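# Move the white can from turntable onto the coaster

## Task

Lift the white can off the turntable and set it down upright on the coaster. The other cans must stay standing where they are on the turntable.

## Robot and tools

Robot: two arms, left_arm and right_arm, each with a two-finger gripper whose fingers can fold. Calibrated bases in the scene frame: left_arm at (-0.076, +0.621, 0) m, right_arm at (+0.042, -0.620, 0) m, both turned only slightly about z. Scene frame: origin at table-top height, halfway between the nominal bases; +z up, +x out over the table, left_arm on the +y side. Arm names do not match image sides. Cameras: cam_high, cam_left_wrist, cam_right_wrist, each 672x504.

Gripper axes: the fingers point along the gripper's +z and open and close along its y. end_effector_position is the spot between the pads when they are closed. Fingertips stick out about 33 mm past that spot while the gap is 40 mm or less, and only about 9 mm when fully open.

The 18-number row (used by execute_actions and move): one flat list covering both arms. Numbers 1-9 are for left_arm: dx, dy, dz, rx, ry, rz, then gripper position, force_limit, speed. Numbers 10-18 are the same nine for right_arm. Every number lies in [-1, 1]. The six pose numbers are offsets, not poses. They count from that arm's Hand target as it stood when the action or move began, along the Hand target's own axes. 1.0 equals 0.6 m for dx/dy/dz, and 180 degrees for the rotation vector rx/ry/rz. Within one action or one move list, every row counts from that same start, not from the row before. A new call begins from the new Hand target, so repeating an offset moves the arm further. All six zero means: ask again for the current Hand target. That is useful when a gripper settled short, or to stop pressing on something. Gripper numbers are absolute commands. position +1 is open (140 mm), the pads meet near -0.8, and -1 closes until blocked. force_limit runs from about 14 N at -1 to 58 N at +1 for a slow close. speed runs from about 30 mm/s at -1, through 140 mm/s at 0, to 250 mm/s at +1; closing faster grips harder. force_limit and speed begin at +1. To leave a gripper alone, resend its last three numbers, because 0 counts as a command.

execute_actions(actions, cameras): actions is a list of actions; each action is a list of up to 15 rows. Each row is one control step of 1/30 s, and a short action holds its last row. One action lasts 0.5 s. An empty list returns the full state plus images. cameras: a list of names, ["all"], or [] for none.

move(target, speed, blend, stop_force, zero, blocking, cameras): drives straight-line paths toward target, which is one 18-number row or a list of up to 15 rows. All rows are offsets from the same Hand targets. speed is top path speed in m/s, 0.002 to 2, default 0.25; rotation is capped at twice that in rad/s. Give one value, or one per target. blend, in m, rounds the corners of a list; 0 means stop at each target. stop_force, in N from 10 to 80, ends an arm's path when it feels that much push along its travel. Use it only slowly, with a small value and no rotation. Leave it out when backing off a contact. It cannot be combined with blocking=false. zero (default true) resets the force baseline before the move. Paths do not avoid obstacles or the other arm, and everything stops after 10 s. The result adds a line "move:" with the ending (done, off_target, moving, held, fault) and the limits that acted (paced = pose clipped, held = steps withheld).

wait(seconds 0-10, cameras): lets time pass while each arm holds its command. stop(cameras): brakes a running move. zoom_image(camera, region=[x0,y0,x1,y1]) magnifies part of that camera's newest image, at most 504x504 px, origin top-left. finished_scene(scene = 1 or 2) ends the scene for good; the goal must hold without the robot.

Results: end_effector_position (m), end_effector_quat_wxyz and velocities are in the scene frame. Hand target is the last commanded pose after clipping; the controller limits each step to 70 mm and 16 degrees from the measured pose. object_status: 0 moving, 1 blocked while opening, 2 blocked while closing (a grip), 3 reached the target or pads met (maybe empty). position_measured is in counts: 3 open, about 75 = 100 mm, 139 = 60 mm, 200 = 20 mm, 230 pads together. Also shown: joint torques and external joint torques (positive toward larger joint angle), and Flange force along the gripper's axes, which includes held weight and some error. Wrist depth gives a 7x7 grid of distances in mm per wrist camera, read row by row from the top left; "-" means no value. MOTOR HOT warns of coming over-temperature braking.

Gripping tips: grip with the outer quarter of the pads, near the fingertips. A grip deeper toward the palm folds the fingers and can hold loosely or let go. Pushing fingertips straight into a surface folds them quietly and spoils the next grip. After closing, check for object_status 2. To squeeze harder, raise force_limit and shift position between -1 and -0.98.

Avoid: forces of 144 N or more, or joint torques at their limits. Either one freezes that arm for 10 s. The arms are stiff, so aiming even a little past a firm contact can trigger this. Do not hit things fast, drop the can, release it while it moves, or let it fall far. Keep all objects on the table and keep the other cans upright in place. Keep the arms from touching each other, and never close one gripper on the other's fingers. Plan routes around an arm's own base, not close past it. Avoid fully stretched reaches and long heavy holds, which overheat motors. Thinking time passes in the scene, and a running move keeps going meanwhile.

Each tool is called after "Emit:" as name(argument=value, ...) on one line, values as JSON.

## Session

Emit:
execute_actions(actions=[])

Scene clock: 0.00 s.
left_arm: end_effector_position=(+0.7935, +0.1888, +0.3736) position_measured=3 object_status=3 end_effector_quat_wxyz=(-0.080, +0.764, +0.627, +0.129) | right_arm: end_effector_position=(+0.4232, -0.8269, +0.1098) position_measured=3 object_status=3 end_effector_quat_wxyz=(-0.246, +0.884, +0.234, +0.321)
Joint positions: left_arm=[-0.592 0.788 0.602 0.304 1.825 -0.334] | right_arm=[-1.106 0.169 2.28 0.767 1.26 -0.532]
Joint velocities: within noise
Joint torques (N m): no reading
External joint torques (N m): no reading
Flange force (N): no reading
Wrist depth (mm): cam_left_wrist=[484 490 502 1393 1343 1376 1393 / 489 492 491 1335 1384 1367 1428 / 489 495 494 510 1402 1384 1384 / 493 143 504 511 1410 1410 1438 / - 133 505 512 1393 1438 110 / - 456 - 517 1419 1410 110 / 449 456 459 535 1419 1410 -] | cam_right_wrist=[472 - - - - - - / - - 357 - - 273 - / - 355 - - - 268 - / - 134 - - - - 127 / - 280 - - 236 223 120 / - - - - - - - / - - - - - - 926]
Hand target: left_arm +0.7935, +0.1888, +0.3736; -0.080, +0.764, +0.627, +0.129 | right_arm +0.4232, -0.8269, +0.1098; -0.246, +0.884, +0.234, +0.321
Tool commands: left_gripper/position=+1.0 left_gripper/force_limit=+1.0 left_gripper/speed=+1.0 right_gripper/position=+1.0 right_gripper/force_limit=+1.0 right_gripper/speed=+1.0

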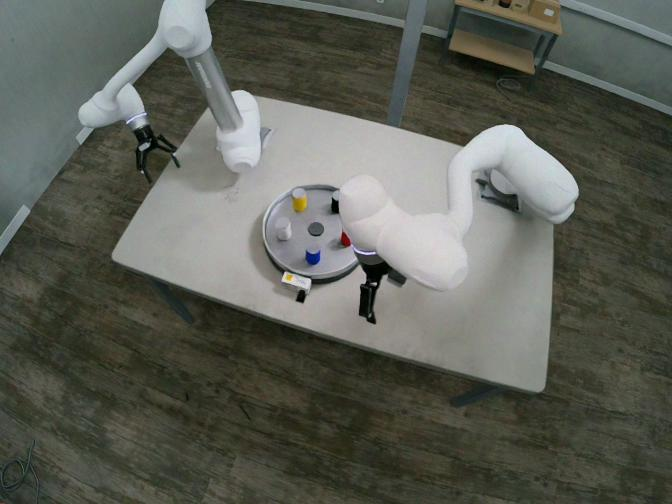

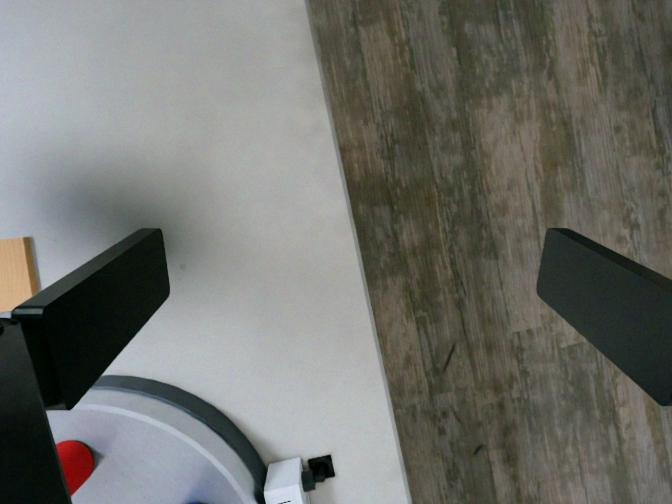

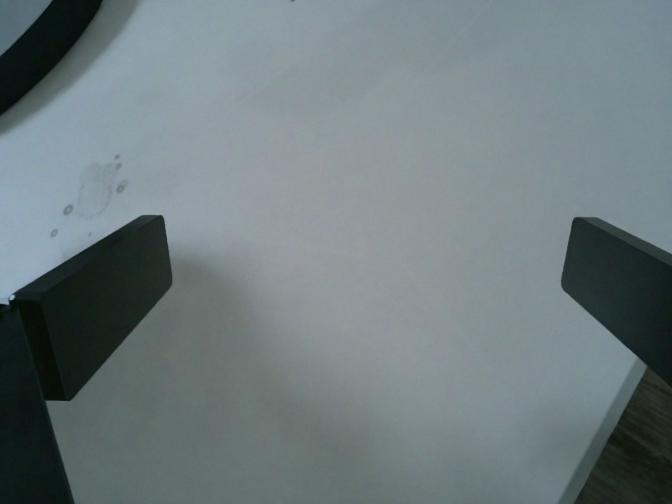

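Emit:
move(target=[[0.296,-0.327,0.0557,0,0,0,1,1,1,0.4433,-0.4788,0.1073,-0.08,-0.106,0.077,0.75,-0.5,-0.2],[0.592,-0.654,0.1115,0,0,0,1,1,1,0.4503,-0.8071,0.3277,-0.163,-0.2127,0.1551,0.75,-0.5,-0.2]], speed=0.5, blend=[0.08,0], cameras=["all"])

Emit:
move(target=[0,0,0,0,0,0,1,1,1,-0.1112,-0.3997,0.1917,0,0,0,0.75,-0.5,-0.2], speed=0.4, cameras=["cam_right_wrist","cam_high"])

Emit:
wait(seconds=0.7, cameras=["cam_right_wrist","cam_high"])

Scene clock: 3.60 s.
left_arm: end_effector_position=(+0.4798, +0.6195, +0.4004) position_measured=3 object_status=3 end_effector_quat_wxyz=(-0.081, +0.764, +0.627, +0.129) | right_arm: end_effector_position=(+0.4203, -0.2700, +0.2995) position_measured=35 object_status=3 end_effector_quat_wxyz=(+0.000, +1.000, +0.000, +0.000)
Joint positions: left_arm=[-0.242 -0.04 1.708 0.306 1.454 -0.084] | right_arm=[0.698 -0.043 1.866 -0.001 1.319 2.252]
Joint torques (N m): left_arm=[-2.61 -38.94 -44.76 4.78 -0.1 0.24] | right_arm=[0 -39.01 -41.02 3.04 0.18 -0.13]
External joint torques (N m): left_arm=[2.57 1.07 2.74 0.16 0.05 -0.24] | right_arm=[-0.02 2.64 0.25 1.11 -0.22 0.13]
Flange force (N): left_arm=[2.7 -2.5 5.7] | right_arm=[2.8 -2.9 1.9]
Wrist depth (mm): cam_left_wrist=[1351 1359 1335 531 540 538 1428 / 504 523 - 537 537 540 1466 / 519 523 525 533 - 530 1456 / 510 133 533 - - 546 1438 / - 133 - 533 533 550 110 / - 531 531 522 - 554 110 / 526 537 - 551 - - 568] | cam_right_wrist=[344 345 343 345 341 - - / 364 361 363 352 356 - - / 373 386 384 380 375 - - / 403 125 397 404 - 143 120 / - 116 424 - - - 108 / - 519 521 - - - - / - - - - 565 542 -]
Hand target: left_arm +0.4798, +0.6195, +0.4004; -0.080, +0.764, +0.627, +0.129 | right_arm +0.4203, -0.2700, +0.2994; +0.000, +1.000, +0.000, +0.000
Off the commanded pose: left_arm 0.000 m, 0 deg | right_arm 0.000 m, 0 deg.
move: done; limits=paced

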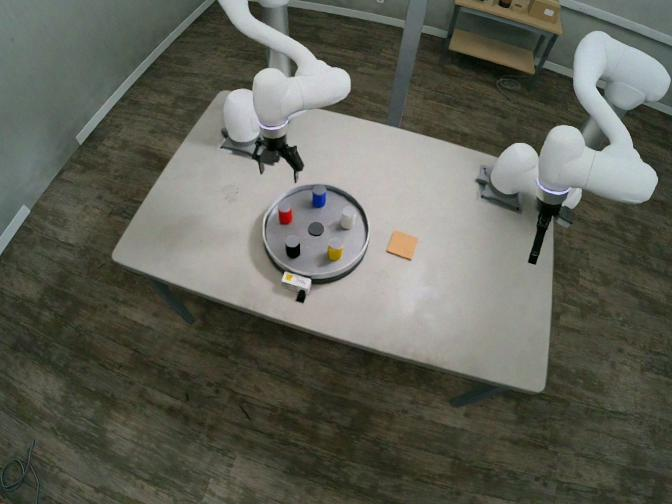

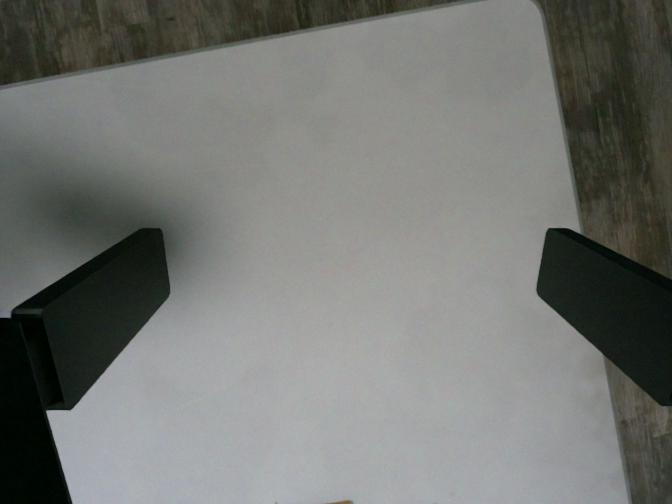

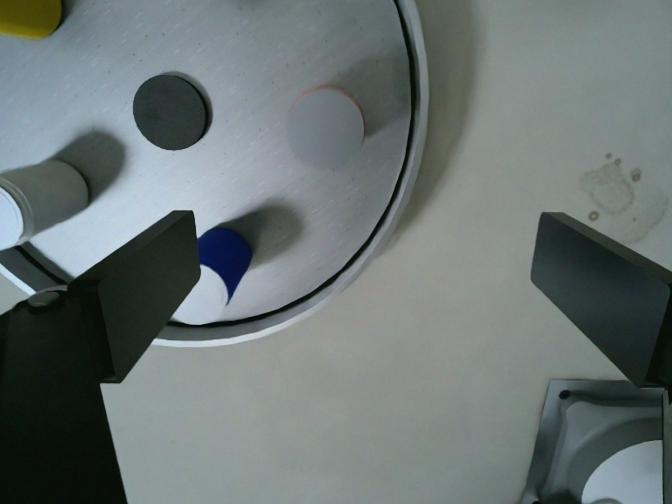

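Scene clock: 4.77 s.
left_arm: end_effector_position=(+0.4798, +0.6195, +0.4004) position_measured=3 object_status=3 end_effector_quat_wxyz=(-0.080, +0.764, +0.627, +0.129) | right_arm: end_effector_position=(+0.3536, -0.0303, +0.1843) position_measured=35 object_status=3 end_effector_quat_wxyz=(+0.000, +1.000, +0.000, +0.000)
Joint positions: left_arm=[-0.242 -0.04 1.708 0.306 1.454 -0.084] | right_arm=[1.05 0.26 1.744 0 1.138 2.605]
Joint torques (N m): left_arm=[-2.6 -39.87 -44.77 4.63 -0.09 0.25] | right_arm=[0.29 -67.45 -38.96 2.77 0.28 -0.12]
External joint torques (N m): left_arm=[2.57 1.93 2.68 0.32 0.05 -0.25] | right_arm=[-0.43 2.41 0.69 1.11 -0.3 0.12]
Flange force (N): left_arm=[2.7 -1.0 5.8] | right_arm=[1.4 -1.6 2.9]
Wrist depth (mm): cam_left_wrist=[1343 1327 1327 529 - 1495 1438 / - 522 - 531 535 - 1438 / - - 528 540 534 - 1447 / - 124 524 537 535 - 1428 / - 115 - 543 579 554 110 / - 533 533 550 547 - 105 / - 534 538 572 556 565 -] | cam_right_wrist=[- 238 162 234 238 230 237 / 299 242 168 172 251 251 250 / 311 - 263 267 266 259 264 / - 125 268 284 282 153 126 / - 116 368 288 292 271 107 / - 397 379 382 - - - / - 406 - - 428 - -]
Hand target: left_arm +0.4798, +0.6195, +0.4004; -0.080, +0.764, +0.627, +0.129 | right_arm +0.3536, -0.0302, +0.1842; +0.000, +1.000, +0.000, +0.000
Off the commanded pose: left_arm 0.000 m, 0 deg | right_arm 0.000 m, 0 deg.
move: done
Images, in order (width x height): cam_high 672x504, cam_right_wrist 672x504.

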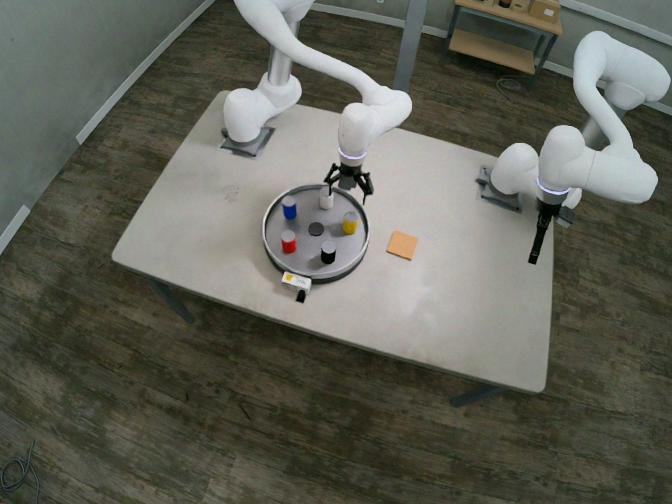

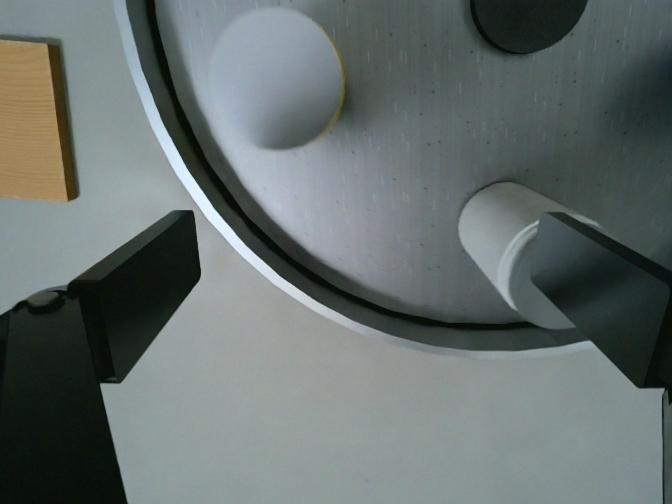

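Scene clock: 5.47 s.
left_arm: end_effector_position=(+0.4798, +0.6195, +0.4004) position_measured=3 object_status=3 end_effector_quat_wxyz=(-0.080, +0.764, +0.627, +0.129) | right_arm: end_effector_position=(+0.3536, -0.0302, +0.1842) position_measured=35 object_status=3 end_effector_quat_wxyz=(+0.000, +1.000, +0.000, +0.000)
Joint positions: left_arm=[-0.242 -0.04 1.708 0.306 1.454 -0.084] | right_arm=[1.05 0.26 1.744 0 1.138 2.605]
Joint torques (N m): left_arm=[-2.1 -40.06 -44.94 4.7 -0.05 0.26] | right_arm=[-0.11 -67.08 -38.66 2.8 0.26 -0.06]
External joint torques (N m): left_arm=[2.11 2.1 2.83 0.26 0.01 -0.26] | right_arm=[-0.03 1.7 0.19 1.1 -0.29 0.06]
Flange force (N): left_arm=[1.8 -1.0 5.9] | right_arm=[0.9 -1.8 1.9]
Wrist depth (mm): cam_left_wrist=[1319 1359 1327 1260 537 539 1447 / - 519 519 - 534 559 1447 / 516 519 528 531 546 - 1447 / 511 143 529 - 548 543 1447 / - 123 546 530 547 561 110 / - 519 519 563 556 - 105 / - 530 542 533 552 566 -] | cam_right_wrist=[288 234 240 238 238 230 236 / 294 237 251 252 251 251 250 / 306 - 263 261 260 265 233 / - 125 265 276 278 153 138 / - 116 362 273 292 286 108 / - 387 - - 388 386 - / - - - 415 412 443 -]
Hand target: left_arm +0.4798, +0.6195, +0.4004; -0.080, +0.764, +0.627, +0.129 | right_arm +0.3536, -0.0302, +0.1842; +0.000, +1.000, +0.000, +0.000
Tool commands: left_gripper/position=+1.0 left_gripper/force_limit=+1.0 left_gripper/speed=+1.0 right_gripper/position=+0.75 right_gripper/force_limit=-0.5 right_gripper/speed=-0.2
Off the commanded pose: left_arm 0.000 m, 0 deg | right_arm 0.000 m, 0 deg.
wait: 0.70 s; at rest by 0.17 s
Images, in order (width x height): cam_high 672x504, cam_right_wrist 672x504.

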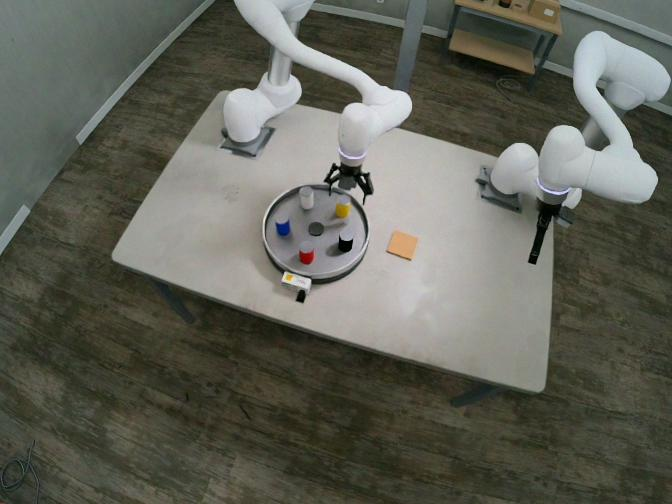

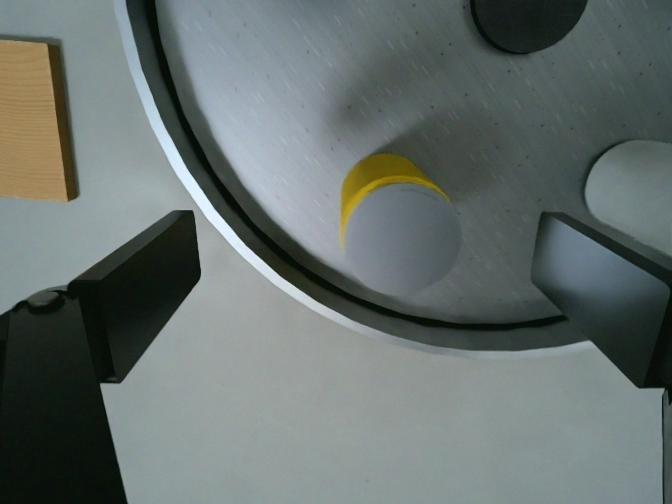

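Emit:
move(target=[0,0,0,0,0,0,1,1,1,0.015,0,0,0,0,0,0.75,-0.5,-0.2], speed=0.3)

Scene clock: 7.40 s.
left_arm: end_effector_position=(+0.4798, +0.6195, +0.4004) position_measured=3 object_status=3 end_effector_quat_wxyz=(-0.080, +0.764, +0.627, +0.129) | right_arm: end_effector_position=(+0.3626, -0.0302, +0.1842) position_measured=35 object_status=3 end_effector_quat_wxyz=(+0.000, +1.000, +0.000, +0.000)
Joint positions: left_arm=[-0.242 -0.04 1.708 0.306 1.454 -0.084] | right_arm=[1.039 0.267 1.736 0 1.14 2.593]
Joint torques (N m): left_arm=[-2.56 -39.85 -44.81 4.67 0.01 0.19] | right_arm=[0.13 -67.57 -38.77 2.76 0.27 -0.17]
External joint torques (N m): left_arm=[2.52 2.03 2.9 0.27 -0.05 -0.19] | right_arm=[0.21 1.48 0.36 1.15 -0.3 0.17]
Flange force (N): left_arm=[2.6 -1.2 6.3] | right_arm=[0.2 -1.5 1.9]
Wrist depth (mm): cam_left_wrist=[1311 1327 1402 530 - 1428 1419 / 523 514 510 513 - 543 1466 / 520 517 531 - 525 - 1447 / 518 124 - - 543 547 1456 / - 133 526 538 546 555 110 / - 529 530 539 - 558 105 / - 530 550 544 552 558 563] | cam_right_wrist=[- 228 159 233 238 230 237 / 295 240 170 252 250 251 250 / 313 328 266 265 266 265 265 / - 125 278 283 275 190 126 / - 109 - 287 293 199 108 / - 383 390 - - - - / - - - - - - -]
Hand target: left_arm +0.4798, +0.6195, +0.4004; -0.080, +0.764, +0.627, +0.129 | right_arm +0.3626, -0.0302, +0.1842; +0.000, +1.000, +0.000, +0.000
Off the commanded pose: left_arm 0.000 m, 0 deg | right_arm 0.000 m, 0 deg.
move: done

Emit:
wait(seconds=1.91)

Emit:
execute_actions(actions=[[[0,0,0,0,0,0,1,1,1,-0.0002,0.0002,0,0,0,0,0.75,-0.5,-0.2],[0,0,0,0,0,0,1,1,1,-0.0007,0.0009,0,0,0,0,0.75,-0.5,-0.2],[0,0,0,0,0,0,1,1,1,-0.0016,0.0020,0,0,0,0,0.75,-0.5,-0.2],[0,0,0,0,0,0,1,1,1,-0.0029,0.0035,0.002,0,0,0,0.75,-0.5,-0.2],[0,0,0,0,0,0,1,1,1,-0.0045,0.0055,0.005,0,0,0,0.75,-0.5,-0.2],[0,0,0,0,0,0,1,1,1,-0.0064,0.0079,0.010,0,0,0,0.75,-0.5,-0.2],[0,0,0,0,0,0,1,1,1,-0.0086,0.0109,0.015,0,0,0,0.75,-0.5,-0.2],[0,0,0,0,0,0,1,1,1,-0.0111,0.0143,0.021,0,0,0,0.75,-0.5,-0.2],[0,0,0,0,0,0,1,1,1,-0.0138,0.0183,0.028,0,0,0,0.75,-0.5,-0.2],[0,0,0,0,0,0,1,1,1,-0.0168,0.0228,0.035,0,0,0,0.75,-0.5,-0.2],[0,0,0,0,0,0,1,1,1,-0.0199,0.0278,0.042,0,0,0,0.75,-0.5,-0.2],[0,0,0,0,0,0,1,1,1,-0.0233,0.0334,0.049,0,0,0,0.75,-0.5,-0.2],[0,0,0,0,0,0,1,1,1,-0.0265,0.0394,0.056,0,0,0,0.75,-0.5,-0.2],[0,0,0,0,0,0,1,1,1,-0.0296,0.0454,0.062,0,0,0,0.75,-0.5,-0.2],[0,0,0,0,0,0,1,1,1,-0.0325,0.0515,0.066,0,0,0,0.75,-0.5,-0.2]],[[0,0,0,0,0,0,1,1,1,-0.0027,0.0062,0,0,0,0,0.75,-0.5,-0.2],[0,0,0,0,0,0,1,1,1,-0.0053,0.0125,0,0,0,0,0.75,-0.5,-0.2],[0,0,0,0,0,0,1,1,1,-0.0076,0.0189,0,0,0,0,-1,-0.5,-0.2],[0,0,0,0,0,0,1,1,1,-0.0098,0.0253,0,0,0,0,-1,-0.5,-0.2],[0,0,0,0,0,0,1,1,1,-0.0117,0.0318,0,0,0,0,-1,-0.5,-0.2],[0,0,0,0,0,0,1,1,1,-0.0135,0.0384,0,0,0,0,-1,-0.5,-0.2],[0,0,0,0,0,0,1,1,1,-0.0151,0.0450,0,0,0,0,-1,-0.5,-0.2],[0,0,0,0,0,0,1,1,1,-0.0165,0.0516,0,0,0,0,-1,-0.5,-0.2],[0,0,0,0,0,0,1,1,1,-0.0176,0.0583,0,0,0,0,-1,-0.5,-0.2],[0,0,0,0,0,0,1,1,1,-0.0186,0.0650,0,0,0,0,-1,-0.5,-0.2],[0,0,0,0,0,0,1,1,1,-0.0194,0.0718,0,0,0,0,-1,-0.5,-0.2],[0,0,0,0,0,0,1,1,1,-0.0199,0.0786,0,0,0,0,-1,-0.5,-0.2],[0,0,0,0,0,0,1,1,1,-0.0203,0.0853,0,0,0,0,-1,-0.5,-0.2],[0,0,0,0,0,0,1,1,1,-0.0205,0.0921,0,0,0,0,-1,-0.5,-0.2],[0,0,0,0,0,0,1,1,1,-0.0204,0.0989,0,0,0,0,-1,-0.5,-0.2]],[[0,0,0,0,0,0,1,1,1,0.0002,0.0068,0,0,0,0,-1,-0.5,-0.2],[0,0,0,0,0,0,1,1,1,0.0007,0.0136,0,0,0,0,-1,-0.5,-0.2],[0,0,0,0,0,0,1,1,1,0.0013,0.0203,0,0,0,0,-1,-0.5,-0.2],[0,0,0,0,0,0,1,1,1,0.0022,0.0271,0,0,0,0,-1,-0.5,-0.2],[0,0,0,0,0,0,1,1,1,0.0032,0.0338,0,0,0,0,-1,-0.5,-0.2],[0,0,0,0,0,0,1,1,1,0.0045,0.0404,0,0,0,0,-1,-0.5,-0.2],[0,0,0,0,0,0,1,1,1,0.0060,0.0471,0,0,0,0,-1,-0.5,-0.2],[0,0,0,0,0,0,1,1,1,0.0076,0.0537,0,0,0,0,-1,-0.5,-0.2],[0,0,0,0,0,0,1,1,1,0.0095,0.0602,0,0,0,0,-1,-0.5,-0.2],[0,0,0,0,0,0,1,1,1,0.0115,0.0667,0,0,0,0,-1,-0.5,-0.2],[0,0,0,0,0,0,1,1,1,0.0137,0.0731,0,0,0,0,-1,-0.5,-0.2],[0,0,0,0,0,0,1,1,1,0.0162,0.0794,0,0,0,0,-1,-0.5,-0.2],[0,0,0,0,0,0,1,1,1,0.0188,0.0857,-0.002,0,0,0,-1,-0.5,-0.2],[0,0,0,0,0,0,1,1,1,0.0216,0.0919,-0.006,0,0,0,-1,-0.5,-0.2],[0,0,0,0,0,0,1,1,1,0.0246,0.0980,-0.012,0,0,0,-1,-0.5,-0.2]],[[0,0,0,0,0,0,1,1,1,0.0030,0.0058,-0.008,0,0,0,-1,-0.5,-0.2],[0,0,0,0,0,0,1,1,1,0.0056,0.0111,-0.018,0,0,0,-1,-0.5,-0.2],[0,0,0,0,0,0,1,1,1,0.0081,0.0159,-0.029,0,0,0,-1,-0.5,-0.2],[0,0,0,0,0,0,1,1,1,0.0103,0.0202,-0.041,0,0,0,-1,-0.5,-0.2],[0,0,0,0,0,0,1,1,1,0.0122,0.0239,-0.053,0,0,0,-1,-0.5,-0.2],[0,0,0,0,0,0,1,1,1,0.0139,0.0272,-0.066,0,0,0,-1,-0.5,-0.2],[0,0,0,0,0,0,1,1,1,0.0153,0.0300,-0.079,0,0,0,-1,-0.5,-0.2],[0,0,0,0,0,0,1,1,1,0.0164,0.0323,-0.092,0,0,0,-1,-0.5,-0.2],[0,0,0,0,0,0,1,1,1,0.0173,0.0340,-0.105,0,0,0,-1,-0.5,-0.2],[0,0,0,0,0,0,1,1,1,0.0180,0.0353,-0.117,0,0,0,-1,-0.5,-0.2],[0,0,0,0,0,0,1,1,1,0.0184,0.0360,-0.128,0,0,0,-1,-0.5,-0.2],[0,0,0,0,0,0,1,1,1,0.0185,0.0363,-0.138,0,0,0,-1,-0.5,-0.2],[0,0,0,0,0,0,1,1,1,0.0185,0.0363,-0.146,0,0,0,-1,-0.5,-0.2],[0,0,0,0,0,0,1,1,1,0.0185,0.0363,-0.152,0,0,0,-1,-0.5,-0.2],[0,0,0,0,0,0,1,1,1,0.0185,0.0363,-0.156,0,0,0,-1,-0.5,-0.2]]], cameras=["cam_right_wrist"])

Emit:
move(target=[[0,0,0,0,0,0,1,1,1,0.039,-0.2518,-0.108,0,0,0,-1,-0.5,-0.2],[0,0,0,0,0,0,1,1,1,0.0477,-0.71,-0.008,0,0,0,-1,-0.5,-0.2]], speed=0.35, blend=[0.05,0], cameras=["cam_high","cam_right_wrist"])

Scene clock: 11.37 s.
left_arm: end_effector_position=(+0.4798, +0.6195, +0.4004) position_measured=3 object_status=3 end_effector_quat_wxyz=(-0.080, +0.764, +0.627, +0.129) | right_arm: end_effector_position=(+0.3626, -0.0302, +0.1842) position_measured=35 object_status=3 end_effector_quat_wxyz=(+0.000, +1.000, +0.000, +0.000)
Joint positions: left_arm=[-0.242 -0.04 1.708 0.306 1.454 -0.084] | right_arm=[1.039 0.267 1.736 0 1.14 2.593]
Joint torques (N m): left_arm=[-2.54 -39.16 -44.97 4.64 -0.14 0.22] | right_arm=[-0.02 -67.82 -38.82 2.8 0.25 -0.03]
External joint torques (N m): left_arm=[2.55 1.33 3.05 0.3 0.1 -0.21] | right_arm=[-0.13 2.24 0.55 1.08 -0.28 0.03]
Flange force (N): left_arm=[2.6 -2.6 6.2] | right_arm=[1.1 -1.8 2.6]
Wrist depth (mm): cam_left_wrist=[1319 1304 1351 528 - 1419 1428 / 497 - 523 534 - 550 1438 / 509 501 509 529 551 530 1456 / 519 143 538 540 - 547 1456 / - 143 542 - - 550 110 / - 520 - 538 548 - 105 / 526 522 552 555 556 - -] | cam_right_wrist=[286 228 159 236 238 230 237 / 300 244 252 251 251 250 248 / 314 327 265 267 261 266 265 / - 125 277 282 204 152 126 / - 108 - 280 288 295 108 / - 392 - - - - - / - - - 422 - - -]
Hand target: left_arm +0.4798, +0.6195, +0.4004; -0.080, +0.764, +0.627, +0.129 | right_arm +0.3626, -0.0302, +0.1842; +0.000, +1.000, +0.000, +0.000
Tool commands: left_gripper/position=+1.0 left_gripper/force_limit=+1.0 left_gripper/speed=+1.0 right_gripper/position=+0.75 right_gripper/force_limit=-0.5 right_gripper/speed=-0.2
Off the commanded pose: left_arm 0.000 m, 0 deg | right_arm 0.000 m, 0 deg.
wait: 1.93 s; at rest from the start

Scene clock: 13.67 s.
left_arm: end_effector_position=(+0.4798, +0.6195, +0.4004) position_measured=3 object_status=3 end_effector_quat_wxyz=(-0.080, +0.764, +0.627, +0.129) | right_arm: end_effector_position=(+0.3566, -0.2010, +0.2454) position_measured=232 object_status=3 end_effector_quat_wxyz=(+0.000, +1.000, +0.000, +0.000)
Joint positions: left_arm=[-0.242 -0.04 1.708 0.306 1.454 -0.084] | right_arm=[0.879 -0.001 1.927 0 1.216 2.433]
Joint torques (N m): left_arm=[-2.71 -39.75 -44.66 4.69 -0.13 0.24] | right_arm=[0.12 -41.36 -39.46 2.9 0.28 -0.05]
External joint torques (N m): left_arm=[2.74 1.86 2.69 0.25 0.09 -0.24] | right_arm=[-0.09 2.1 0.15 1.08 -0.29 0.05]
External joint torques at the end of the 1st action: left_arm=[2.32 1.16 2.86 0.19 0.03 -0.22] | right_arm=[-0.09 -2.6 -1 0.84 0.05 0.01]
External joint torques at the end of the 2nd action: left_arm=[2.11 1.98 2.79 0.28 0.02 -0.23] | right_arm=[0.68 2.37 -1 0.91 -0.5 -0.28]
External joint torques at the end of the 3rd action: left_arm=[3.09 1.63 2.96 0.23 0.01 -0.25] | right_arm=[-0.18 1.13 -1.31 1.2 -0.13 0.68]
Flange force (N): left_arm=[3.0 -1.1 5.8] | right_arm=[1.9 -2.5 2.0]
Flange force at the end of the 1st action (N): left_arm=[2.3 -2.6 5.8] | right_arm=[-0.8 1.7 -3.1]
Flange force at the end of the 2nd action (N): left_arm=[1.9 -1.1 5.8] | right_arm=[2.0 -4.9 2.0]
Flange force at the end of the 3rd action (N): left_arm=[3.5 -1.9 6.5] | right_arm=[1.4 -3.9 -0.1]
Wrist depth (mm): cam_left_wrist=[1319 1359 1376 534 529 540 1438 / 518 514 524 533 - 531 1419 / 529 520 526 529 540 - 1419 / - 133 - - 540 543 1475 / - 143 531 548 550 552 110 / - 531 530 - 550 554 - / - 531 513 - 556 - -] | cam_right_wrist=[297 296 287 295 294 290 - / 311 314 311 311 308 313 366 / 242 321 326 254 325 377 374 / 319 346 347 137 132 392 - / - 424 86 80 121 85 88 / - - 77 64 - - - / - - - - - - -]
Hand target: left_arm +0.4798, +0.6195, +0.4004; -0.080, +0.764, +0.627, +0.129 | right_arm +0.3567, -0.2010, +0.2456; +0.000, +1.000, +0.000, +0.000
Off the commanded pose: left_arm 0.000 m, 0 deg | right_arm 0.000 m, 0 deg.
Images, in order (width x height): cam_right_wrist 672x504.

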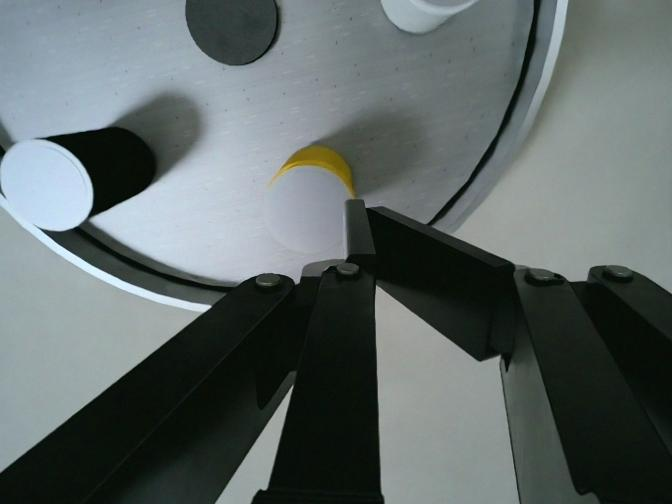

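Scene clock: 15.47 s.
left_arm: end_effector_position=(+0.4798, +0.6195, +0.4004) position_measured=3 object_status=3 end_effector_quat_wxyz=(-0.080, +0.764, +0.627, +0.129) | right_arm: end_effector_position=(+0.3854, +0.2250, +0.2500) position_measured=232 object_status=3 end_effector_quat_wxyz=(+0.000, +1.000, +0.000, +0.000)
Joint positions: left_arm=[-0.242 -0.04 1.708 0.306 1.454 -0.084] | right_arm=[1.164 0.616 1.091 0 1.436 2.718]
Joint torques (N m): left_arm=[-2.85 -39.56 -44.91 4.69 -0.1 0.2] | right_arm=[0.2 -104.74 -42.66 3.08 0.35 0.01]
External joint torques (N m): left_arm=[2.85 1.73 3.02 0.24 0.06 -0.2] | right_arm=[-0.6 2.43 0.75 1.15 -0.34 -0.01]
Flange force (N): left_arm=[3.2 -1.9 6.4] | right_arm=[1.3 -1.4 2.2]
Wrist depth (mm): cam_left_wrist=[1367 1335 1367 533 495 1466 1438 / 516 - 529 534 - 537 1428 / 512 520 530 526 - 550 1456 / 511 143 535 535 - 152 1438 / - 124 534 534 547 550 110 / - 522 534 537 539 569 110 / - 529 530 - - - -] | cam_right_wrist=[- - 342 - 342 304 291 / 376 - 361 357 358 310 311 / 390 382 - 373 375 320 328 / - - - 117 127 118 344 / - - 86 80 121 85 88 / - - 77 64 - - - / - - - - - - -]
Hand target: left_arm +0.4798, +0.6195, +0.4004; -0.080, +0.764, +0.627, +0.129 | right_arm +0.3854, +0.2250, +0.2499; +0.000, +1.000, +0.000, +0.000
Off the commanded pose: left_arm 0.000 m, 0 deg | right_arm 0.000 m, 0 deg.
move: done
Images, in order (width x height): cam_high 672x504, cam_right_wrist 672x504.

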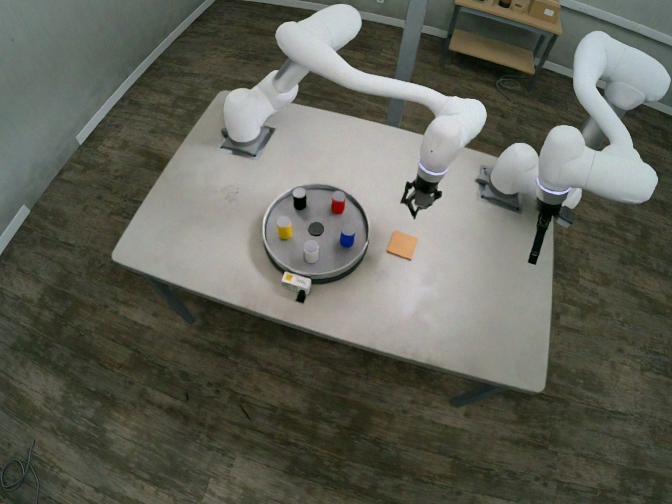

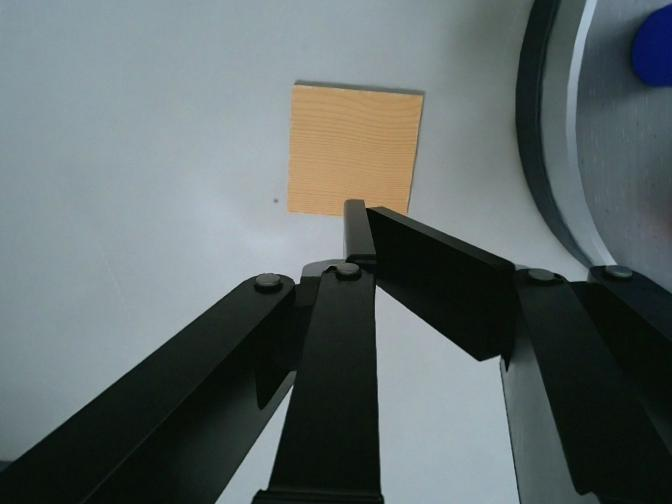

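Emit:
move(target=[0,0,0,0,0,0,1,1,1,-0.0433,0.4338,0,0,0,0,1,-0.5,0], speed=0.35, cameras=["cam_high","cam_right_wrist"])

Emit:
wait(seconds=0.7, cameras=["cam_high","cam_right_wrist"])

Emit:
move(target=[[0,0,0,0,0,0,1,1,1,-0.0370,0.0642,0.075,0,0,0,-1,-0.5,-0.55],[0,0,0,0,0,0,1,1,1,-0.0499,0.1371,0.075,0,0,0,-1,-0.5,-0.55],[0,0,0,0,0,0,1,1,1,-0.0370,0.2101,0.075,0,0,0,-1,-0.5,-0.55],[0,0,0,0,0,0,1,1,1,-0.0113,0.2595,0.075,0,0,0,-1,-0.5,-0.55],[0,0,0,0,0,0,1,1,1,0.0173,0.3005,-0.125,0,0,0,-1,-0.5,-0.55]], speed=[0.163,0.115,0.115,0.115,0.25], blend=[0.015,0.015,0.015,0.01,0], blocking=false)

Emit:
wait(seconds=0.25)

Emit:
wait(seconds=0.25)

Emit:
wait(seconds=0.25)

Emit:
wait(seconds=0.3)

Emit:
wait(seconds=1.5, cameras=["cam_right_wrist"])

Scene clock: 19.63 s.
left_arm: end_effector_position=(+0.4798, +0.6195, +0.4004) position_measured=3 object_status=3 end_effector_quat_wxyz=(-0.080, +0.764, +0.627, +0.129) | right_arm: end_effector_position=(+0.3594, -0.0352, +0.2502) position_measured=3 object_status=0 end_effector_quat_wxyz=(+0.001, +1.000, +0.000, +0.000)
Joint positions: left_arm=[-0.242 -0.04 1.708 0.306 1.454 -0.084] | right_arm=[1.039 0.218 1.671 0 1.253 2.593]
Joint torques (N m): left_arm=[-2.68 -39.2 -44.98 4.74 -0.09 0.24] | right_arm=[-0.36 -64.45 -40.42 2.98 0.24 -0.07]
External joint torques (N m): left_arm=[2.71 1.15 2.81 0.24 0.04 -0.24] | right_arm=[0.01 1.79 0.25 1.08 -0.27 0.07]
Flange force (N): left_arm=[2.9 -2.5 5.9] | right_arm=[0.9 -2.0 1.7]
Wrist depth (mm): cam_left_wrist=[1335 1343 1343 1505 540 1351 1438 / 513 - 526 - 547 - 1475 / 523 - 566 - 513 537 1428 / - 133 538 - - 547 1456 / - 133 530 - - 153 110 / - 528 533 530 552 - - / - 534 524 544 558 558 -] | cam_right_wrist=[347 301 300 299 295 293 297 / 357 347 314 315 314 313 306 / 366 - 327 330 318 331 265 / - 134 - 351 352 350 134 / - 118 - - 343 347 115 / - - - 471 - 470 - / - - - 506 - - -]
Hand target: left_arm +0.4798, +0.6195, +0.4004; -0.080, +0.764, +0.627, +0.129 | right_arm +0.3594, -0.0353, +0.2502; +0.000, +1.000, +0.000, +0.000
Off the commanded pose: left_arm 0.000 m, 0 deg | right_arm 0.000 m, 0 deg.
move: done
Images, in order (width x height): cam_high 672x504, cam_right_wrist 672x504.

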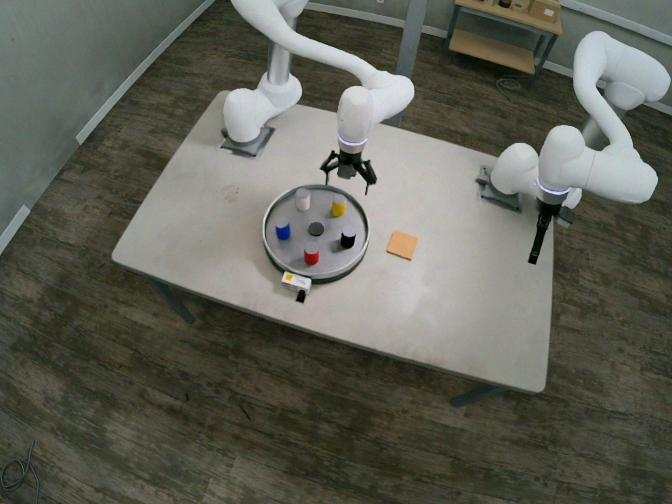

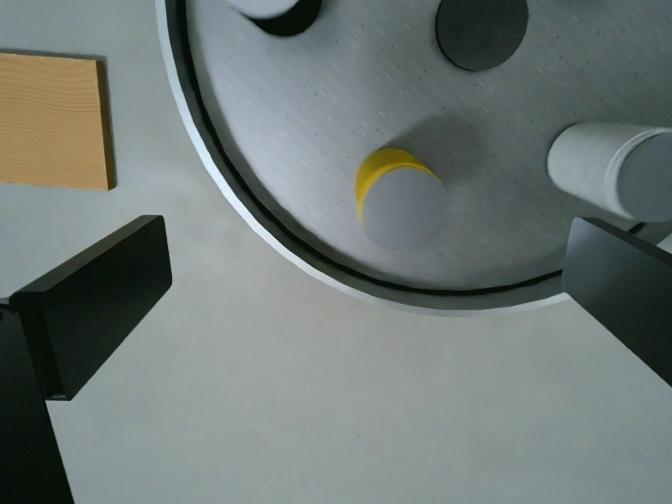

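Scene clock: 20.33 s.
left_arm: end_effector_position=(+0.4798, +0.6195, +0.4004) position_measured=3 object_status=3 end_effector_quat_wxyz=(-0.080, +0.764, +0.627, +0.129) | right_arm: end_effector_position=(+0.3594, -0.0353, +0.2502) position_measured=3 object_status=3 end_effector_quat_wxyz=(+0.000, +1.000, +0.000, +0.000)
Joint positions: left_arm=[-0.242 -0.04 1.708 0.306 1.454 -0.084] | right_arm=[1.039 0.218 1.671 0 1.253 2.593]
Joint torques (N m): left_arm=[-2.6 -38.96 -44.8 4.73 -0.13 0.26] | right_arm=[-0.21 -64.86 -40.38 2.9 0.31 -0.08]
External joint torques (N m): left_arm=[2.59 0.96 2.69 0.23 0.09 -0.26] | right_arm=[0.17 2.18 0.39 1.16 -0.33 0.08]
Flange force (N): left_arm=[2.8 -2.6 5.6] | right_arm=[0.9 -2.4 2.2]
Wrist depth (mm): cam_left_wrist=[1319 1384 1351 529 530 524 1438 / 509 518 554 531 - - 1428 / 511 525 530 520 - 544 1438 / - 133 537 530 - 547 1466 / - 123 535 538 528 - 110 / - - 538 540 547 554 110 / 534 - 543 550 505 562 566] | cam_right_wrist=[348 299 301 298 296 293 292 / 355 354 309 314 314 314 314 / 374 - 326 332 328 324 330 / - 145 341 351 354 262 134 / - 126 - - 357 425 115 / - 463 468 481 458 462 469 / - 490 500 - - - -]
Hand target: left_arm +0.4798, +0.6195, +0.4004; -0.080, +0.764, +0.627, +0.129 | right_arm +0.3594, -0.0353, +0.2502; +0.000, +1.000, +0.000, +0.000
Tool commands: left_gripper/position=+1.0 left_gripper/force_limit=+1.0 left_gripper/speed=+1.0 right_gripper/position=+1.0 right_gripper/force_limit=-0.5 right_gripper/speed=+0.0
Off the commanded pose: left_arm 0.000 m, 0 deg | right_arm 0.000 m, 0 deg.
wait: 0.70 s; at rest by 0.17 s
Images, in order (width x height): cam_high 672x504, cam_right_wrist 672x504.

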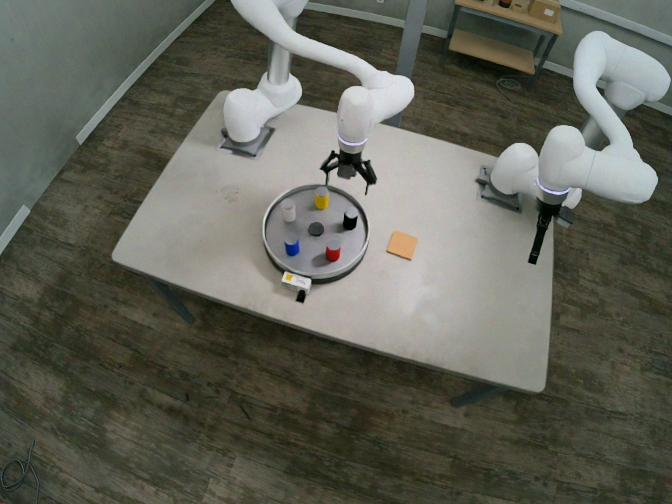

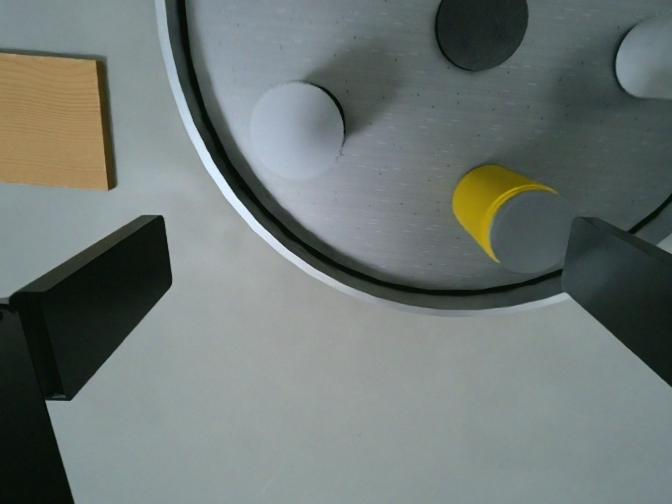

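Scene clock: 20.83 s.
left_arm: end_effector_position=(+0.4798, +0.6195, +0.4004) position_measured=3 object_status=3 end_effector_quat_wxyz=(-0.080, +0.764, +0.627, +0.129) | right_arm: end_effector_position=(+0.3386, -0.0731, +0.2092) position_measured=58 object_status=0 end_effector_quat_wxyz=(+0.001, +1.000, +0.000, +0.000) end_effector_velocity=(-0.041, -0.108, -0.067) end_effector_angular_velocity=(+0.000, -0.002, -0.001)
Joint positions: left_arm=[-0.242 -0.04 1.708 0.306 1.454 -0.084] | right_arm=[1.036 0.176 1.801 0 1.166 2.59]
Joint velocities: left_arm=[within noise] | right_arm=[-0.034 -0.13 0.289 -0.002 -0.159 -0.032]
Joint torques (N m): left_arm=[-2.94 -39.53 -45 4.78 -0.15 0.22] | right_arm=[-1.49 -64 -42.48 2.97 0.18 0.19]
External joint torques (N m): left_arm=[2.96 1.65 3 0.17 0.11 -0.22] | right_arm=[0.62 2.89 1.13 1.19 -0.23 -0.19]
Flange force (N): left_arm=[3.3 -2.0 6.4] | right_arm=[0.5 -2.4 3.6]
Wrist depth (mm): cam_left_wrist=[1327 1351 1376 530 548 1296 1419 / 524 522 529 516 - 538 1419 / 516 526 - 552 - - 1475 / 512 133 537 537 - - 1428 / - 133 550 550 561 - 110 / - 533 535 544 559 571 110 / - 534 524 496 578 561 566] | cam_right_wrist=[239 262 262 263 260 260 260 / - 274 275 276 276 272 269 / - 286 209 209 292 237 203 / - - 300 308 310 148 277 / - 101 - - 313 128 102 / - - - - 417 421 - / - - - - - - -]
Hand target: left_arm +0.4798, +0.6195, +0.4004; -0.080, +0.764, +0.627, +0.129 | right_arm +0.3357, -0.0821, +0.2054; +0.000, +1.000, +0.000, +0.000
Tool commands: left_gripper/position=+1.0 left_gripper/force_limit=+1.0 left_gripper/speed=+1.0 right_gripper/position=-1.0 right_gripper/force_limit=-0.5 right_gripper/speed=-0.55
Off the commanded pose: left_arm 0.000 m, 0 deg | right_arm 0.186 m, 0 deg.
move: running; path passed 0 of 5 targets

Scene clock: 21.10 s.
left_arm: end_effector_position=(+0.4798, +0.6195, +0.4004) position_measured=3 object_status=3 end_effector_quat_wxyz=(-0.080, +0.764, +0.627, +0.129) | right_arm: end_effector_position=(+0.3320, -0.1030, +0.2052) position_measured=92 object_status=0 end_effector_quat_wxyz=(+0.001, +1.000, +0.000, +0.000) end_effector_velocity=(-0.017, -0.111, +0.001) end_effector_angular_velocity=(+0.003, -0.001, -0.001)
Joint positions: left_arm=[-0.242 -0.04 1.708 0.306 1.454 -0.084] | right_arm=[1.019 0.134 1.86 0 1.149 2.573]
Joint velocities: left_arm=[within noise] | right_arm=[-0.077 -0.163 0.188 0.001 -0.027 -0.076]
Joint torques (N m): left_arm=[-2.72 -39.97 -44.73 4.8 -0.11 0.24] | right_arm=[-2.73 -52.85 -39.91 2.87 0.27 -0.06]
External joint torques (N m): left_arm=[2.75 1.85 2.53 0.17 0.07 -0.24] | right_arm=[2.33 0.72 1.21 1.05 -0.32 0.06]
Flange force (N): left_arm=[3.1 -0.9 5.6] | right_arm=[-4.0 -1.2 2.5]
Wrist depth (mm): cam_left_wrist=[1335 1351 1367 1311 535 546 1447 / 543 523 - 510 543 528 1410 / 531 - 530 - 517 - 1466 / 519 133 529 522 537 - 1438 / - 133 534 534 - 550 110 / - - 533 - - - 105 / - 531 575 - 547 554 -] | cam_right_wrist=[258 258 259 257 258 255 253 / 258 273 271 272 272 223 186 / 343 282 282 211 289 285 268 / - 112 206 304 305 137 274 / - 75 121 295 297 115 85 / - 64 - 428 - - - / - - - - 453 - -]
Hand target: left_arm +0.4798, +0.6195, +0.4004; -0.080, +0.764, +0.627, +0.129 | right_arm +0.3309, -0.1118, +0.2053; +0.000, +1.000, +0.000, +0.000
Tool commands: left_gripper/position=+1.0 left_gripper/force_limit=+1.0 left_gripper/speed=+1.0 right_gripper/position=-1.0 right_gripper/force_limit=-0.5 right_gripper/speed=-0.55
Off the commanded pose: left_arm 0.000 m, 0 deg | right_arm 0.169 m, 0 deg.
earlier move: running; path passed 1 of 5 targets
wait: 0.27 s; no rest

Scene clock: 21.37 s.
left_arm: end_effector_position=(+0.4798, +0.6195, +0.4004) position_measured=3 object_status=3 end_effector_quat_wxyz=(-0.080, +0.764, +0.627, +0.129) | right_arm: end_effector_position=(+0.3320, -0.1322, +0.2052) position_measured=126 object_status=0 end_effector_quat_wxyz=(+0.001, +1.000, +0.000, +0.000) end_effector_velocity=(+0.016, -0.112, +0.000) end_effector_angular_velocity=(+0.001, -0.001, +0.000)
Joint positions: left_arm=[-0.242 -0.04 1.708 0.306 1.454 -0.084] | right_arm=[0.991 0.095 1.904 0 1.144 2.546]
Joint velocities: left_arm=[within noise] | right_arm=[-0.134 -0.137 0.152 -0.001 -0.016 -0.134]
Joint torques (N m): left_arm=[-2.26 -39.29 -44.66 4.67 -0.06 0.23] | right_arm=[1.15 -48.23 -38.85 2.72 0.42 -0.12]
External joint torques (N m): left_arm=[2.22 1.35 2.56 0.29 0.01 -0.23] | right_arm=[-1.46 0.52 0.27 1.19 -0.47 0.12]
Flange force (N): left_arm=[2.2 -1.8 5.4] | right_arm=[2.1 1.1 1.6]
Wrist depth (mm): cam_left_wrist=[1359 1343 1351 531 542 1327 1456 / 522 520 523 - 538 - 1402 / 516 510 529 - - 523 1447 / 516 133 544 - - 152 1456 / - 133 525 - 531 153 110 / - 526 540 538 - 556 110 / - 534 537 555 - - -] | cam_right_wrist=[200 252 258 258 257 196 177 / 271 274 273 271 270 242 251 / 269 290 285 258 287 286 277 / - 294 146 299 302 269 358 / - 86 92 294 - 107 85 / - 67 - - - - - / - - - - 438 - -]
Hand target: left_arm +0.4798, +0.6195, +0.4004; -0.080, +0.764, +0.627, +0.129 | right_arm +0.3336, -0.1416, +0.2053; +0.000, +1.000, +0.000, +0.000
Tool commands: left_gripper/position=+1.0 left_gripper/force_limit=+1.0 left_gripper/speed=+1.0 right_gripper/position=-1.0 right_gripper/force_limit=-0.5 right_gripper/speed=-0.55
Off the commanded pose: left_arm 0.000 m, 0 deg | right_arm 0.151 m, 0 deg.
earlier move: running; path passed 2 of 5 targets
wait: 0.27 s; no rest

Scene clock: 21.63 s.
left_arm: end_effector_position=(+0.4798, +0.6195, +0.4004) position_measured=3 object_status=3 end_effector_quat_wxyz=(-0.080, +0.764, +0.627, +0.129) | right_arm: end_effector_position=(+0.3385, -0.1617, +0.2052) position_measured=160 object_status=0 end_effector_quat_wxyz=(+0.001, +1.000, +0.000, +0.000) end_effector_velocity=(+0.036, -0.104, +0.001) end_effector_angular_velocity=(+0.001, -0.002, +0.000)
Joint positions: left_arm=[-0.242 -0.04 1.708 0.306 1.454 -0.084] | right_arm=[0.951 0.061 1.941 -0.001 1.141 2.506]
Joint velocities: left_arm=[within noise] | right_arm=[-0.166 -0.109 0.115 -0.001 -0.008 -0.166]
Joint torques (N m): left_arm=[-2.46 -39.77 -44.85 4.65 -0.06 0.2] | right_arm=[-1.34 -44.26 -39.9 2.76 0.57 0.35]
External joint torques (N m): left_arm=[2.45 1.97 2.97 0.28 0.03 -0.2] | right_arm=[0.83 0.81 1.3 1.16 -0.64 -0.35]
Flange force (N): left_arm=[2.4 -1.4 6.2] | right_arm=[-1.2 0.3 3.4]
Wrist depth (mm): cam_left_wrist=[1335 1359 1351 530 530 1456 1402 / 511 511 509 528 542 1304 1428 / 497 517 566 522 539 539 1447 / - 133 493 - 542 544 1438 / - 143 533 - 539 551 110 / - 540 535 540 - 546 - / - 542 538 540 - 562 563] | cam_right_wrist=[210 256 258 257 255 178 242 / 214 272 273 273 271 270 263 / 285 290 289 282 286 283 339 / - 299 137 213 137 279 - / - 85 80 288 130 80 91 / - 76 67 - - - - / - 68 - - - - -]
Hand target: left_arm +0.4798, +0.6195, +0.4004; -0.080, +0.764, +0.627, +0.129 | right_arm +0.3420, -0.1704, +0.2053; +0.000, +1.000, +0.000, +0.000
Tool commands: left_gripper/position=+1.0 left_gripper/force_limit=+1.0 left_gripper/speed=+1.0 right_gripper/position=-1.0 right_gripper/force_limit=-0.5 right_gripper/speed=-0.55
Off the commanded pose: left_arm 0.000 m, 0 deg | right_arm 0.135 m, 0 deg.
earlier move: running; path passed 2 of 5 targets
wait: 0.27 s; no rest

Scene clock: 21.93 s.
left_arm: end_effector_position=(+0.4798, +0.6195, +0.4004) position_measured=3 object_status=3 end_effector_quat_wxyz=(-0.080, +0.764, +0.627, +0.129) | right_arm: end_effector_position=(+0.3523, -0.1907, +0.2106) position_measured=199 object_status=0 end_effector_quat_wxyz=(+0.001, +1.000, +0.000, +0.000) end_effector_velocity=(+0.035, -0.068, +0.132) end_effector_angular_velocity=(-0.012, +0.008, +0.001)
Joint positions: left_arm=[-0.242 -0.04 1.708 0.306 1.454 -0.084] | right_arm=[0.898 0.031 1.962 -0.001 1.15 2.452]
Joint velocities: left_arm=[within noise] | right_arm=[-0.133 -0.142 -0.111 -0.001 0.267 -0.134]
Joint torques (N m): left_arm=[-2.24 -39.42 -44.79 4.76 0 0.22] | right_arm=[3.3 -50.46 -49.89 3.99 -0.01 0.31]
External joint torques (N m): left_arm=[2.25 1.67 2.94 0.17 -0.04 -0.22] | right_arm=[-0.81 -2.83 0.95 1.05 -0.33 -0.31]
Flange force (N): left_arm=[2.1 -1.9 6.1] | right_arm=[-1.9 6.3 -0.2]
Wrist depth (mm): cam_left_wrist=[1335 1351 1367 531 531 540 1393 / 505 504 519 529 538 548 1428 / 512 - 524 534 - 533 1447 / - 133 507 572 - 548 1438 / - 143 - 544 548 556 110 / - 538 534 507 - - 110 / - 534 535 522 546 558 562] | cam_right_wrist=[263 263 255 261 261 262 236 / 247 274 276 276 275 271 - / 222 293 292 284 290 281 - / 299 309 302 137 164 - - / - 80 92 114 85 91 377 / - - - - - - 73 / - - - - - - -]
Hand target: left_arm +0.4798, +0.6195, +0.4004; -0.080, +0.764, +0.627, +0.129 | right_arm +0.3555, -0.1952, +0.2258; +0.000, +1.000, +0.000, +0.000
Tool commands: left_gripper/position=+1.0 left_gripper/force_limit=+1.0 left_gripper/speed=+1.0 right_gripper/position=-1.0 right_gripper/force_limit=-0.5 right_gripper/speed=-0.55
Off the commanded pose: left_arm 0.000 m, 0 deg | right_arm 0.119 m, 0 deg.
earlier move: running; path passed 4 of 5 targets
wait: 0.30 s; no rest

Scene clock: 22.70 s.
left_arm: end_effector_position=(+0.4798, +0.6195, +0.4004) position_measured=3 object_status=3 end_effector_quat_wxyz=(-0.080, +0.764, +0.627, +0.129) | right_arm: end_effector_position=(+0.3697, -0.2155, +0.3253) position_measured=232 object_status=3 end_effector_quat_wxyz=(+0.001, +1.000, +0.000, +0.000)
Joint positions: left_arm=[-0.242 -0.04 1.708 0.306 1.454 -0.084] | right_arm=[0.841 -0.044 1.82 0 1.366 2.396]
Joint torques (N m): left_arm=[-2.08 -38.94 -44.77 4.71 -0.16 0.25] | right_arm=[-0.38 -38.61 -41.53 3.06 0.27 -0.08]
External joint torques (N m): left_arm=[2.08 1.13 2.87 0.23 0.13 -0.25] | right_arm=[0.25 1.95 0.24 1.13 -0.31 0.08]
Flange force (N): left_arm=[1.8 -2.7 5.5] | right_arm=[1.3 -2.6 1.6]
Wrist depth (mm): cam_left_wrist=[1343 1359 1351 528 - 540 1438 / - 517 524 - - 1526 1438 / 533 522 523 524 542 547 1466 / 512 133 523 528 542 544 1447 / - 123 537 539 563 551 110 / - 511 542 540 520 551 104 / - - - 540 561 - -] | cam_right_wrist=[329 369 364 366 366 - - / 388 388 391 384 379 - - / 410 413 402 409 400 - 456 / 503 418 432 112 108 530 488 / - - 86 80 85 82 74 / - - 77 64 - 76 - / - - - - - - -]
Hand target: left_arm +0.4798, +0.6195, +0.4004; -0.080, +0.764, +0.627, +0.129 | right_arm +0.3697, -0.2155, +0.3254; +0.000, +1.000, +0.000, +0.000
Tool commands: left_gripper/position=+1.0 left_gripper/force_limit=+1.0 left_gripper/speed=+1.0 right_gripper/position=-1.0 right_gripper/force_limit=-0.5 right_gripper/speed=-0.55
Off the commanded pose: left_arm 0.000 m, 0 deg | right_arm 0.000 m, 0 deg.
earlier move: done
wait: 0.77 of 1.5 s (the move ended)
Images, in order (width x height): cam_right_wrist 672x504.

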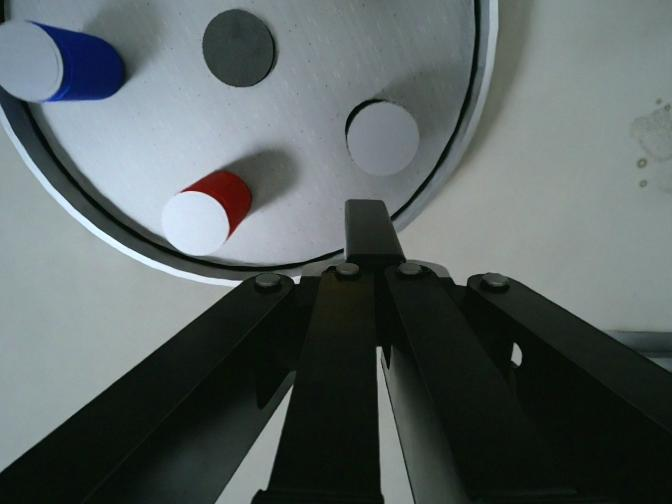

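Emit:
move(target=[0,0,0,0,0,0,1,1,1,-0.0172,-0.3003,0.2257,0,0,0,1,-0.5,0.3], speed=0.3)

Emit:
wait(seconds=0.1, cameras=["cam_right_wrist"])

Scene clock: 24.73 s.
left_arm: end_effector_position=(+0.4798, +0.6195, +0.4004) position_measured=3 object_status=3 end_effector_quat_wxyz=(-0.080, +0.764, +0.627, +0.129) | right_arm: end_effector_position=(+0.3594, -0.0355, +0.1898) position_measured=3 object_status=3 end_effector_quat_wxyz=(+0.000, +1.000, +0.000, +0.000)
Joint positions: left_arm=[-0.242 -0.04 1.708 0.306 1.454 -0.084] | right_arm=[1.039 0.254 1.742 0 1.147 2.593]
Joint torques (N m): left_arm=[-2.45 -39.24 -44.84 4.72 -0.1 0.27] | right_arm=[-0.33 -67.05 -38.97 2.71 0.28 -0.06]
External joint torques (N m): left_arm=[2.46 1.28 2.72 0.24 0.05 -0.26] | right_arm=[0.27 2.2 0.37 1.21 -0.31 0.06]
Flange force (N): left_arm=[2.5 -2.1 5.7] | right_arm=[0.7 -2.4 2.4]
Wrist depth (mm): cam_left_wrist=[1319 1343 1327 522 - 1515 1438 / 511 - 523 533 522 - 1438 / - - 523 579 551 - 1456 / - 124 - 538 546 152 1485 / - 124 524 537 569 537 110 / - 520 539 538 544 575 109 / - 534 548 548 552 561 -] | cam_right_wrist=[- 239 245 243 244 235 243 / 301 250 258 250 257 256 254 / 316 - 269 182 270 266 267 / - 134 281 287 287 282 134 / - 145 - 291 301 299 115 / - - 385 383 393 393 388 / - - - - - 421 -]
Hand target: left_arm +0.4798, +0.6195, +0.4004; -0.080, +0.764, +0.627, +0.129 | right_arm +0.3594, -0.0354, +0.1898; +0.000, +1.000, +0.000, +0.000
Off the commanded pose: left_arm 0.000 m, 0 deg | right_arm 0.000 m, 0 deg.
move: done

Scene clock: 24.83 s.
left_arm: end_effector_position=(+0.4798, +0.6195, +0.4004) position_measured=3 object_status=3 end_effector_quat_wxyz=(-0.080, +0.764, +0.627, +0.129) | right_arm: end_effector_position=(+0.3594, -0.0354, +0.1898) position_measured=3 object_status=3 end_effector_quat_wxyz=(+0.000, +1.000, +0.000, +0.000)
Joint positions: left_arm=[-0.242 -0.04 1.708 0.306 1.454 -0.084] | right_arm=[1.039 0.254 1.742 0 1.147 2.593]
Joint torques (N m): left_arm=[-2.53 -38.96 -44.96 4.76 -0.07 0.26] | right_arm=[0.03 -67.1 -38.86 2.75 0.24 -0.07]
External joint torques (N m): left_arm=[2.52 1.03 2.86 0.2 0.02 -0.26] | right_arm=[0.21 2.44 0.32 1.17 -0.28 0.07]
Flange force (N): left_arm=[2.6 -2.8 5.9] | right_arm=[1.0 -2.8 2.5]
Wrist depth (mm): cam_left_wrist=[1351 1351 1319 1505 - 1557 1456 / 505 514 533 539 554 544 1428 / 516 523 529 546 - 552 1466 / 517 133 539 - - 153 1447 / - 124 - - 525 - 110 / - 528 - 568 - - 104 / 531 538 - - - 586 562] | cam_right_wrist=[- 239 243 244 243 235 241 / 298 252 256 254 257 254 254 / 314 - 270 - 271 268 263 / - 135 285 290 289 287 134 / - 126 - 299 299 297 115 / - 381 - 389 413 - - / - - - 430 413 - -]
Hand target: left_arm +0.4798, +0.6195, +0.4004; -0.080, +0.764, +0.627, +0.129 | right_arm +0.3594, -0.0354, +0.1898; +0.000, +1.000, +0.000, +0.000
Tool commands: left_gripper/position=+1.0 left_gripper/force_limit=+1.0 left_gripper/speed=+1.0 right_gripper/position=+1.0 right_gripper/force_limit=-0.5 right_gripper/speed=+0.3
Off the commanded pose: left_arm 0.000 m, 0 deg | right_arm 0.000 m, 0 deg.
wait: 0.10 s; no rest
Images, in order (width x height): cam_right_wrist 672x504.

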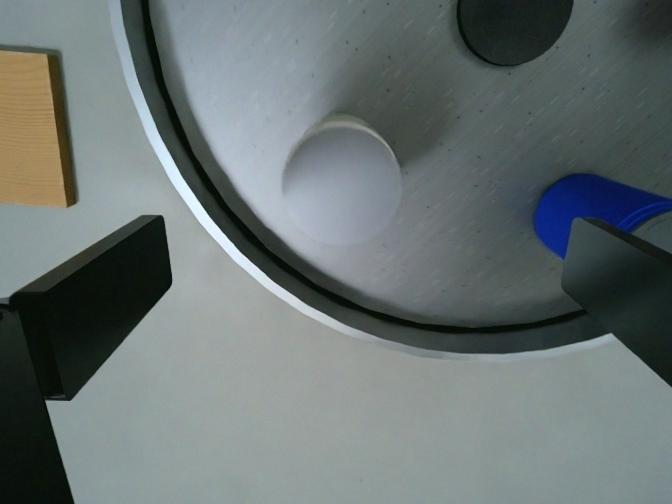

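Emit:
wait(seconds=5.2)

Scene clock: 30.30 s.
left_arm: end_effector_position=(+0.4798, +0.6195, +0.4004) position_measured=3 object_status=3 end_effector_quat_wxyz=(-0.080, +0.764, +0.627, +0.129) | right_arm: end_effector_position=(+0.3594, -0.0354, +0.1898) position_measured=3 object_status=3 end_effector_quat_wxyz=(+0.000, +1.000, +0.000, +0.000)
Joint positions: left_arm=[-0.242 -0.04 1.708 0.306 1.454 -0.084] | right_arm=[1.039 0.254 1.742 0 1.147 2.593]
Joint torques (N m): left_arm=[-1.46 -39.39 -44.93 4.73 -0.08 0.18] | right_arm=[-0.28 -66.96 -38.84 2.82 0.27 -0.07]
External joint torques (N m): left_arm=[1.45 1.49 2.97 0.22 0.05 -0.18] | right_arm=[0.29 2.09 0.2 1.1 -0.3 0.07]
Flange force (N): left_arm=[0.7 -2.3 5.5] | right_arm=[0.8 -2.6 2.1]
Wrist depth (mm): cam_left_wrist=[1319 1351 1393 1410 559 1402 1410 / 498 - 522 - 534 547 1447 / 556 499 503 - 542 535 1410 / - 133 519 - 578 154 1475 / - 143 - 535 544 552 110 / - 530 534 535 537 - 105 / 529 534 542 547 555 561 563] | cam_right_wrist=[- 239 244 244 244 236 241 / 303 255 257 253 256 256 254 / 317 - 267 183 273 268 267 / - 135 272 287 287 284 127 / - 117 366 292 299 298 115 / - - 406 - - - - / - 409 423 - - 447 -]
Hand target: left_arm +0.4798, +0.6195, +0.4004; -0.080, +0.764, +0.627, +0.129 | right_arm +0.3594, -0.0354, +0.1898; +0.000, +1.000, +0.000, +0.000
Tool commands: left_gripper/position=+1.0 left_gripper/force_limit=+1.0 left_gripper/speed=+1.0 right_gripper/position=+1.0 right_gripper/force_limit=-0.5 right_gripper/speed=+0.3
Off the commanded pose: left_arm 0.000 m, 0 deg | right_arm 0.000 m, 0 deg.
wait: 5.20 s; at rest from the start


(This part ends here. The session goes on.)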